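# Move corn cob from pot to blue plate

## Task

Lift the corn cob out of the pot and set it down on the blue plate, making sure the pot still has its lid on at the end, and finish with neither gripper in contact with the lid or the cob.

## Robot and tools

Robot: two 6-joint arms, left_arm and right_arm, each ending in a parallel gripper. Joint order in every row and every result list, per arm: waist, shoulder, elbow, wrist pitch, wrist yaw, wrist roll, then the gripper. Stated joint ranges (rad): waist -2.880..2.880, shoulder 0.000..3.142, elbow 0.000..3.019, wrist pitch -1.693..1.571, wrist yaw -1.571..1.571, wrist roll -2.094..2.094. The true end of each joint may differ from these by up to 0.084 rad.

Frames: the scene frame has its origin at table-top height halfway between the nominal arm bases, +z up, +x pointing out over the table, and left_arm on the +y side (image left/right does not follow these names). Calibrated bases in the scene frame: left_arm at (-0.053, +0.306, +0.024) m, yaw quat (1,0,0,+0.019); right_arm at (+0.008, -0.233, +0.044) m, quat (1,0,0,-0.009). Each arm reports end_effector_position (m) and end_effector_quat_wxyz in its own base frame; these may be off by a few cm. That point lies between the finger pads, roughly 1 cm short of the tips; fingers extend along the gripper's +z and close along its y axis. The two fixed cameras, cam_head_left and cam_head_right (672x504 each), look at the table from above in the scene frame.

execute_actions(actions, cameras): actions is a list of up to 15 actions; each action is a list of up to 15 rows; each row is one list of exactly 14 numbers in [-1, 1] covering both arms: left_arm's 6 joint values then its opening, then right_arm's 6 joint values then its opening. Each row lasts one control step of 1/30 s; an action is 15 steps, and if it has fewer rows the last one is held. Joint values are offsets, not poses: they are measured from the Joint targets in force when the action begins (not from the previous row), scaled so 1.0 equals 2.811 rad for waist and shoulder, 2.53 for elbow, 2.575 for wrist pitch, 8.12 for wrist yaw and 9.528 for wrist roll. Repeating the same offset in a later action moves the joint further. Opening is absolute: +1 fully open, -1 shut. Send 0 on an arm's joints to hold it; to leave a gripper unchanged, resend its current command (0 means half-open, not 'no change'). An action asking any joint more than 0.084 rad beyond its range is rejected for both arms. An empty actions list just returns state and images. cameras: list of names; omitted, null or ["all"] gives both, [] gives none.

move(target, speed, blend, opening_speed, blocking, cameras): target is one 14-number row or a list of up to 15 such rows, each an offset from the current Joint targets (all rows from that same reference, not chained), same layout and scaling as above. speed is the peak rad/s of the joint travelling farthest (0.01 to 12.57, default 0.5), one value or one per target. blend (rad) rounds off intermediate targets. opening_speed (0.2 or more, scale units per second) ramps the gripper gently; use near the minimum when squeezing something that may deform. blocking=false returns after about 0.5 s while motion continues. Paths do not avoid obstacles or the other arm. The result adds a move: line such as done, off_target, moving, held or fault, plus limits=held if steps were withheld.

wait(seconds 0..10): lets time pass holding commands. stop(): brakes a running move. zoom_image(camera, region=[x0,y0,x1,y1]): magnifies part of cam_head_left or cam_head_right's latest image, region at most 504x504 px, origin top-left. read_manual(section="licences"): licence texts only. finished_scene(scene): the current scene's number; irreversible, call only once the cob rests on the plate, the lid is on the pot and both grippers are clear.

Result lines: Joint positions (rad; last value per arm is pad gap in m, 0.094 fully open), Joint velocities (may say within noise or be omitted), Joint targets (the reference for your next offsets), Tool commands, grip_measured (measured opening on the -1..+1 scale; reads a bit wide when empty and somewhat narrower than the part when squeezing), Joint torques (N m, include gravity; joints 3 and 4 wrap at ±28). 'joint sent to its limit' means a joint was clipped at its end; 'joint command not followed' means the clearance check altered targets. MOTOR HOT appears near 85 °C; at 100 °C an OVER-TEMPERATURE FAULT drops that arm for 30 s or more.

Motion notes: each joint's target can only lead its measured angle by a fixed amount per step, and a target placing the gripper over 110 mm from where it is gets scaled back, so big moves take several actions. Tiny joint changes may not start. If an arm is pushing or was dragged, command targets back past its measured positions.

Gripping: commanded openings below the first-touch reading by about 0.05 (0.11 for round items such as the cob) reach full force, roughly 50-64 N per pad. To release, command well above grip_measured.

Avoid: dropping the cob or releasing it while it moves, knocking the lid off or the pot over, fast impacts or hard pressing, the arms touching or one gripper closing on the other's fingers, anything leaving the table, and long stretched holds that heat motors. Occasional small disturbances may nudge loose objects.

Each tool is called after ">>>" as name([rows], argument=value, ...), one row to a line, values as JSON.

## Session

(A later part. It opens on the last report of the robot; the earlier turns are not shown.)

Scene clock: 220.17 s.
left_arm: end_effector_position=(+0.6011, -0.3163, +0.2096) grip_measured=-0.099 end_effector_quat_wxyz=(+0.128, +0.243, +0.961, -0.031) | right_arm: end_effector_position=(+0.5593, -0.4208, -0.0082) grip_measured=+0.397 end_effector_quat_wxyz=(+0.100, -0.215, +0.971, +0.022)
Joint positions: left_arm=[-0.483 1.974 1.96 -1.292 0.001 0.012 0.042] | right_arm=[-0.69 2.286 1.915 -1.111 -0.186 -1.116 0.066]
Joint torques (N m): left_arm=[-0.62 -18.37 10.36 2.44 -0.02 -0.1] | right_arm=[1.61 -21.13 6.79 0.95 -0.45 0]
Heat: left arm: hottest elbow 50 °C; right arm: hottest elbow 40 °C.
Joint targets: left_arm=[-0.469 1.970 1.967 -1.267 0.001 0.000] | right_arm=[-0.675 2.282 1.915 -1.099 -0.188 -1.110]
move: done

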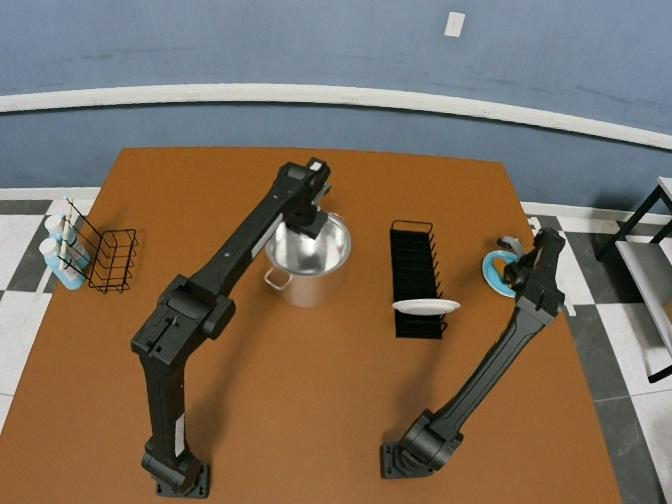

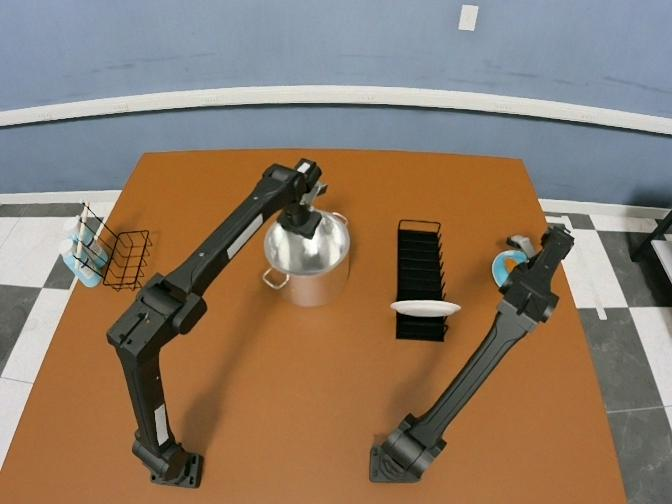

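>>> move([
  [0.0036,0.0107,0,0,0,0,-0.4,0,-0.025,0,0,0,0,0.45],
  [0.0036,0.0107,0,0,0,0,-0.4,0,-0.0356,0.0534,-0.045,0,0,0.45],
], speed=0.15)

>>> zoom_image(camera="cam_head_left", region=[240, 150, 400, 290])

>>> zoom_image(camera="cam_head_left", region=[440, 210, 560, 330])

Scene clock: 236.73 s.
left_arm: end_effector_position=(+0.6024, -0.3143, +0.2076) grip_measured=-0.099 end_effector_quat_wxyz=(+0.127, +0.242, +0.962, -0.031) | right_arm: end_effector_position=(+0.5680, -0.4280, +0.0710) grip_measured=+0.448 end_effector_quat_wxyz=(+0.117, -0.217, +0.969, +0.000)
Joint positions: left_arm=[-0.48 1.977 1.96 -1.292 0.001 0.012 0.042] | right_arm=[-0.69 2.21 1.993 -1.208 -0.186 -1.116 0.068]
Joint torques (N m): left_arm=[-0.44 -16.67 10.35 2.26 -0.03 -0.11] | right_arm=[1.61 -23 11.49 0.32 -0.45 0.01]
Motor temperatures (°C): left_arm=[29 41 48 27 28 25 30] | right_arm=[26 38 40 28 27 26 26]
Heat: left arm: hottest elbow 48 °C; right arm: hottest elbow 40 °C.
Joint targets: left_arm=[-0.459 2.001 1.967 -1.267 0.001 0.000] | right_arm=[-0.675 2.182 2.051 -1.215 -0.188 -1.110]
move: off_target (right_arm); right_arm: the elbow is farthest, 0.057 rad from its target

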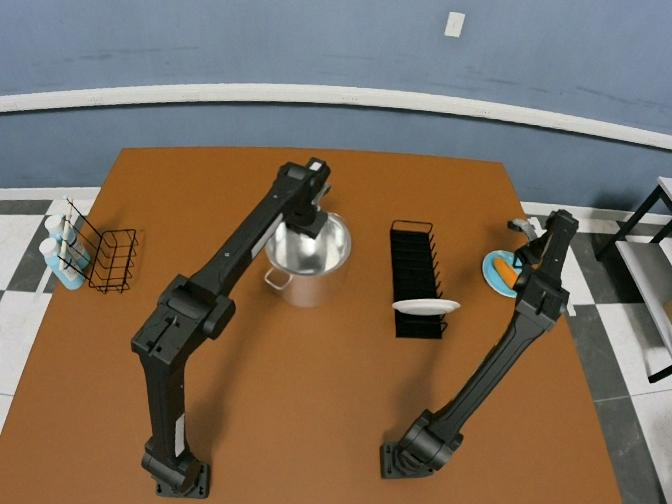

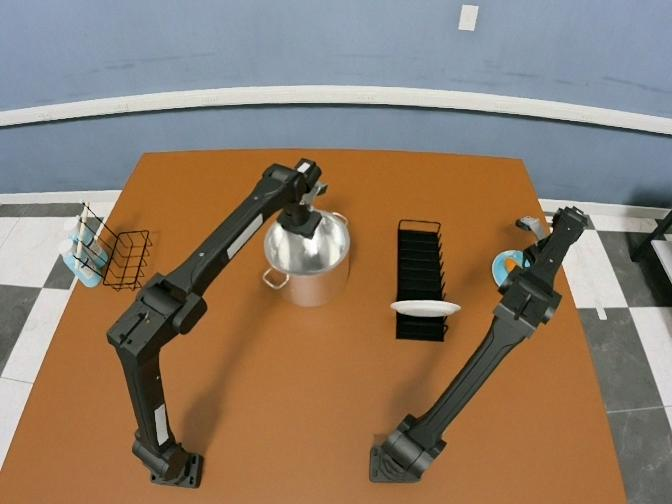

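Scaled by 3.150 (camera's finer frame: 960x720).

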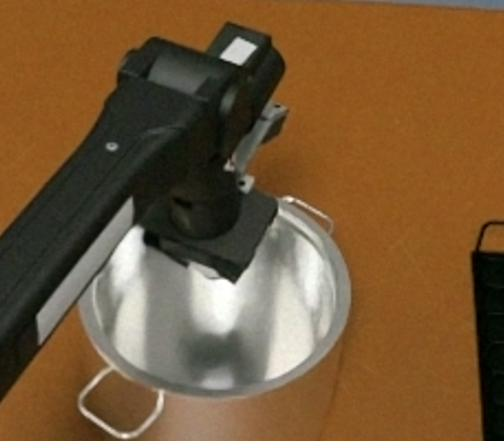

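Scaled by 4.200 (camera's finer frame: 960x720).

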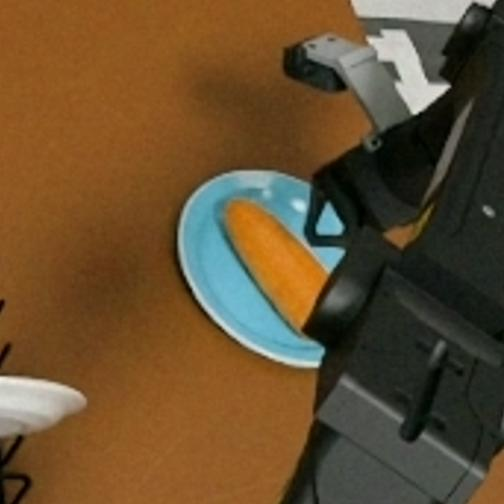

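>>> move(target=[0,0,0,0,0,0,0.5,0,0,0,0,0,0,0.45], opening_speed=0.5, cameras=[])

>>> move([
  [0,-0.012,0.11,-0.105,0,0,0.8,0,0,0,0,0,0,0.45],
  [0.12,-0.02,0.11,-0.105,0,0,0.8,0,0,0,0,0,0,0.45],
], speed=[0.25,0.6])

>>> zoom_image(camera="cam_head_left", region=[240, 190, 400, 330])

>>> zoom_image(camera="cam_head_left", region=[440, 210, 560, 330])

Scene clock: 246.37 s.
left_arm: end_effector_position=(+0.6062, -0.3114, +0.2082) grip_measured=+0.497 end_effector_quat_wxyz=(+0.131, +0.238, +0.962, -0.031) | right_arm: end_effector_position=(+0.5679, -0.4279, +0.0709) grip_measured=+0.448 end_effector_quat_wxyz=(+0.117, -0.217, +0.969, +0.001)
Joint positions: left_arm=[-0.473 1.977 1.96 -1.283 0.001 0.012 0.07] | right_arm=[-0.69 2.21 1.993 -1.208 -0.186 -1.116 0.068]
Joint torques (N m): left_arm=[-0.09 -16.91 10.39 1.91 -0.03 -0.12] | right_arm=[1.61 -23 11.51 0.32 -0.45 0.01]
Heat: left arm: hottest elbow 48 °C; right arm: hottest elbow 40 °C.
Joint targets: left_arm=[-0.460 2.001 1.967 -1.267 0.001 0.000] | right_arm=[-0.675 2.182 2.051 -1.215 -0.188 -1.110]
move: off_target (right_arm); right_arm: the elbow is farthest, 0.058 rad from its target

Scene clock: 248.97 s.
left_arm: end_effector_position=(+0.6634, -0.0771, +0.2997) grip_measured=+0.798 end_effector_quat_wxyz=(+0.132, +0.063, +0.989, -0.007) | right_arm: end_effector_position=(+0.5679, -0.4279, +0.0709) grip_measured=+0.448 end_effector_quat_wxyz=(+0.117, -0.217, +0.969, +0.001)
Joint positions: left_arm=[-0.115 1.967 2.186 -1.525 0.001 0.012 0.084] | right_arm=[-0.69 2.21 1.993 -1.208 -0.186 -1.116 0.068]
Joint torques (N m): left_arm=[-2.49 -20.25 14.72 0.58 0.01 -0.08] | right_arm=[1.61 -23 11.51 0.32 -0.45 0]
Heat: left arm: hottest elbow 48 °C; right arm: hottest elbow 40 °C.
Joint targets: left_arm=[-0.122 1.944 2.245 -1.537 0.000 0.000] | right_arm=[-0.675 2.182 2.051 -1.215 -0.188 -1.110]
move: off_target (left_arm, right_arm); left_arm: the elbow is farthest, 0.059 rad from its target; right_arm: the elbow is farthest, 0.058 rad from its target

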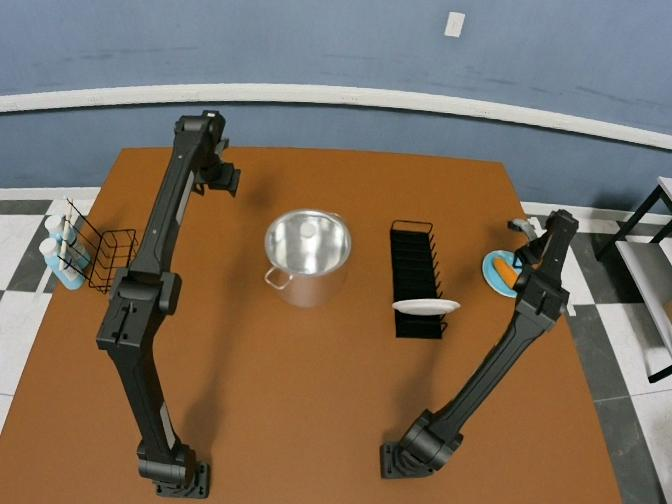

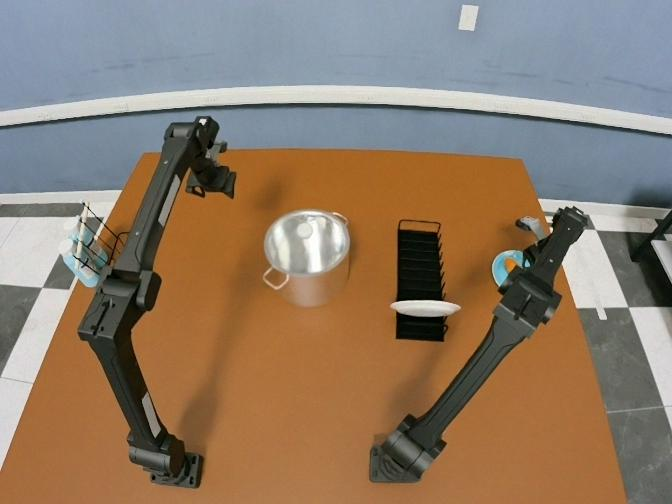

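Scaled by 3.150 (camera's finer frame: 960x720).

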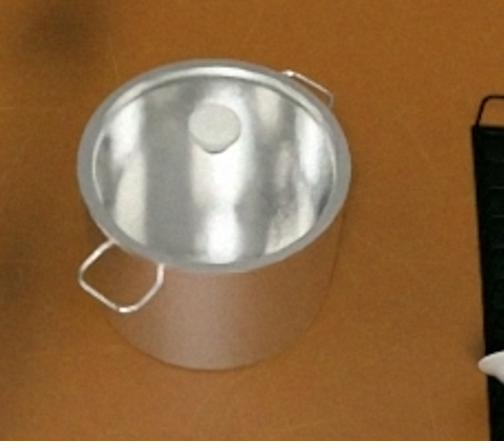

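Scaled by 4.200 (camera's finer frame: 960x720).

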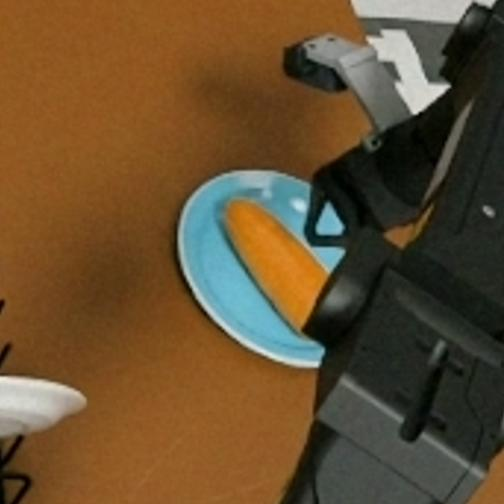

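>>> finished_scene(scene=2)

The scene is finished: the task was done.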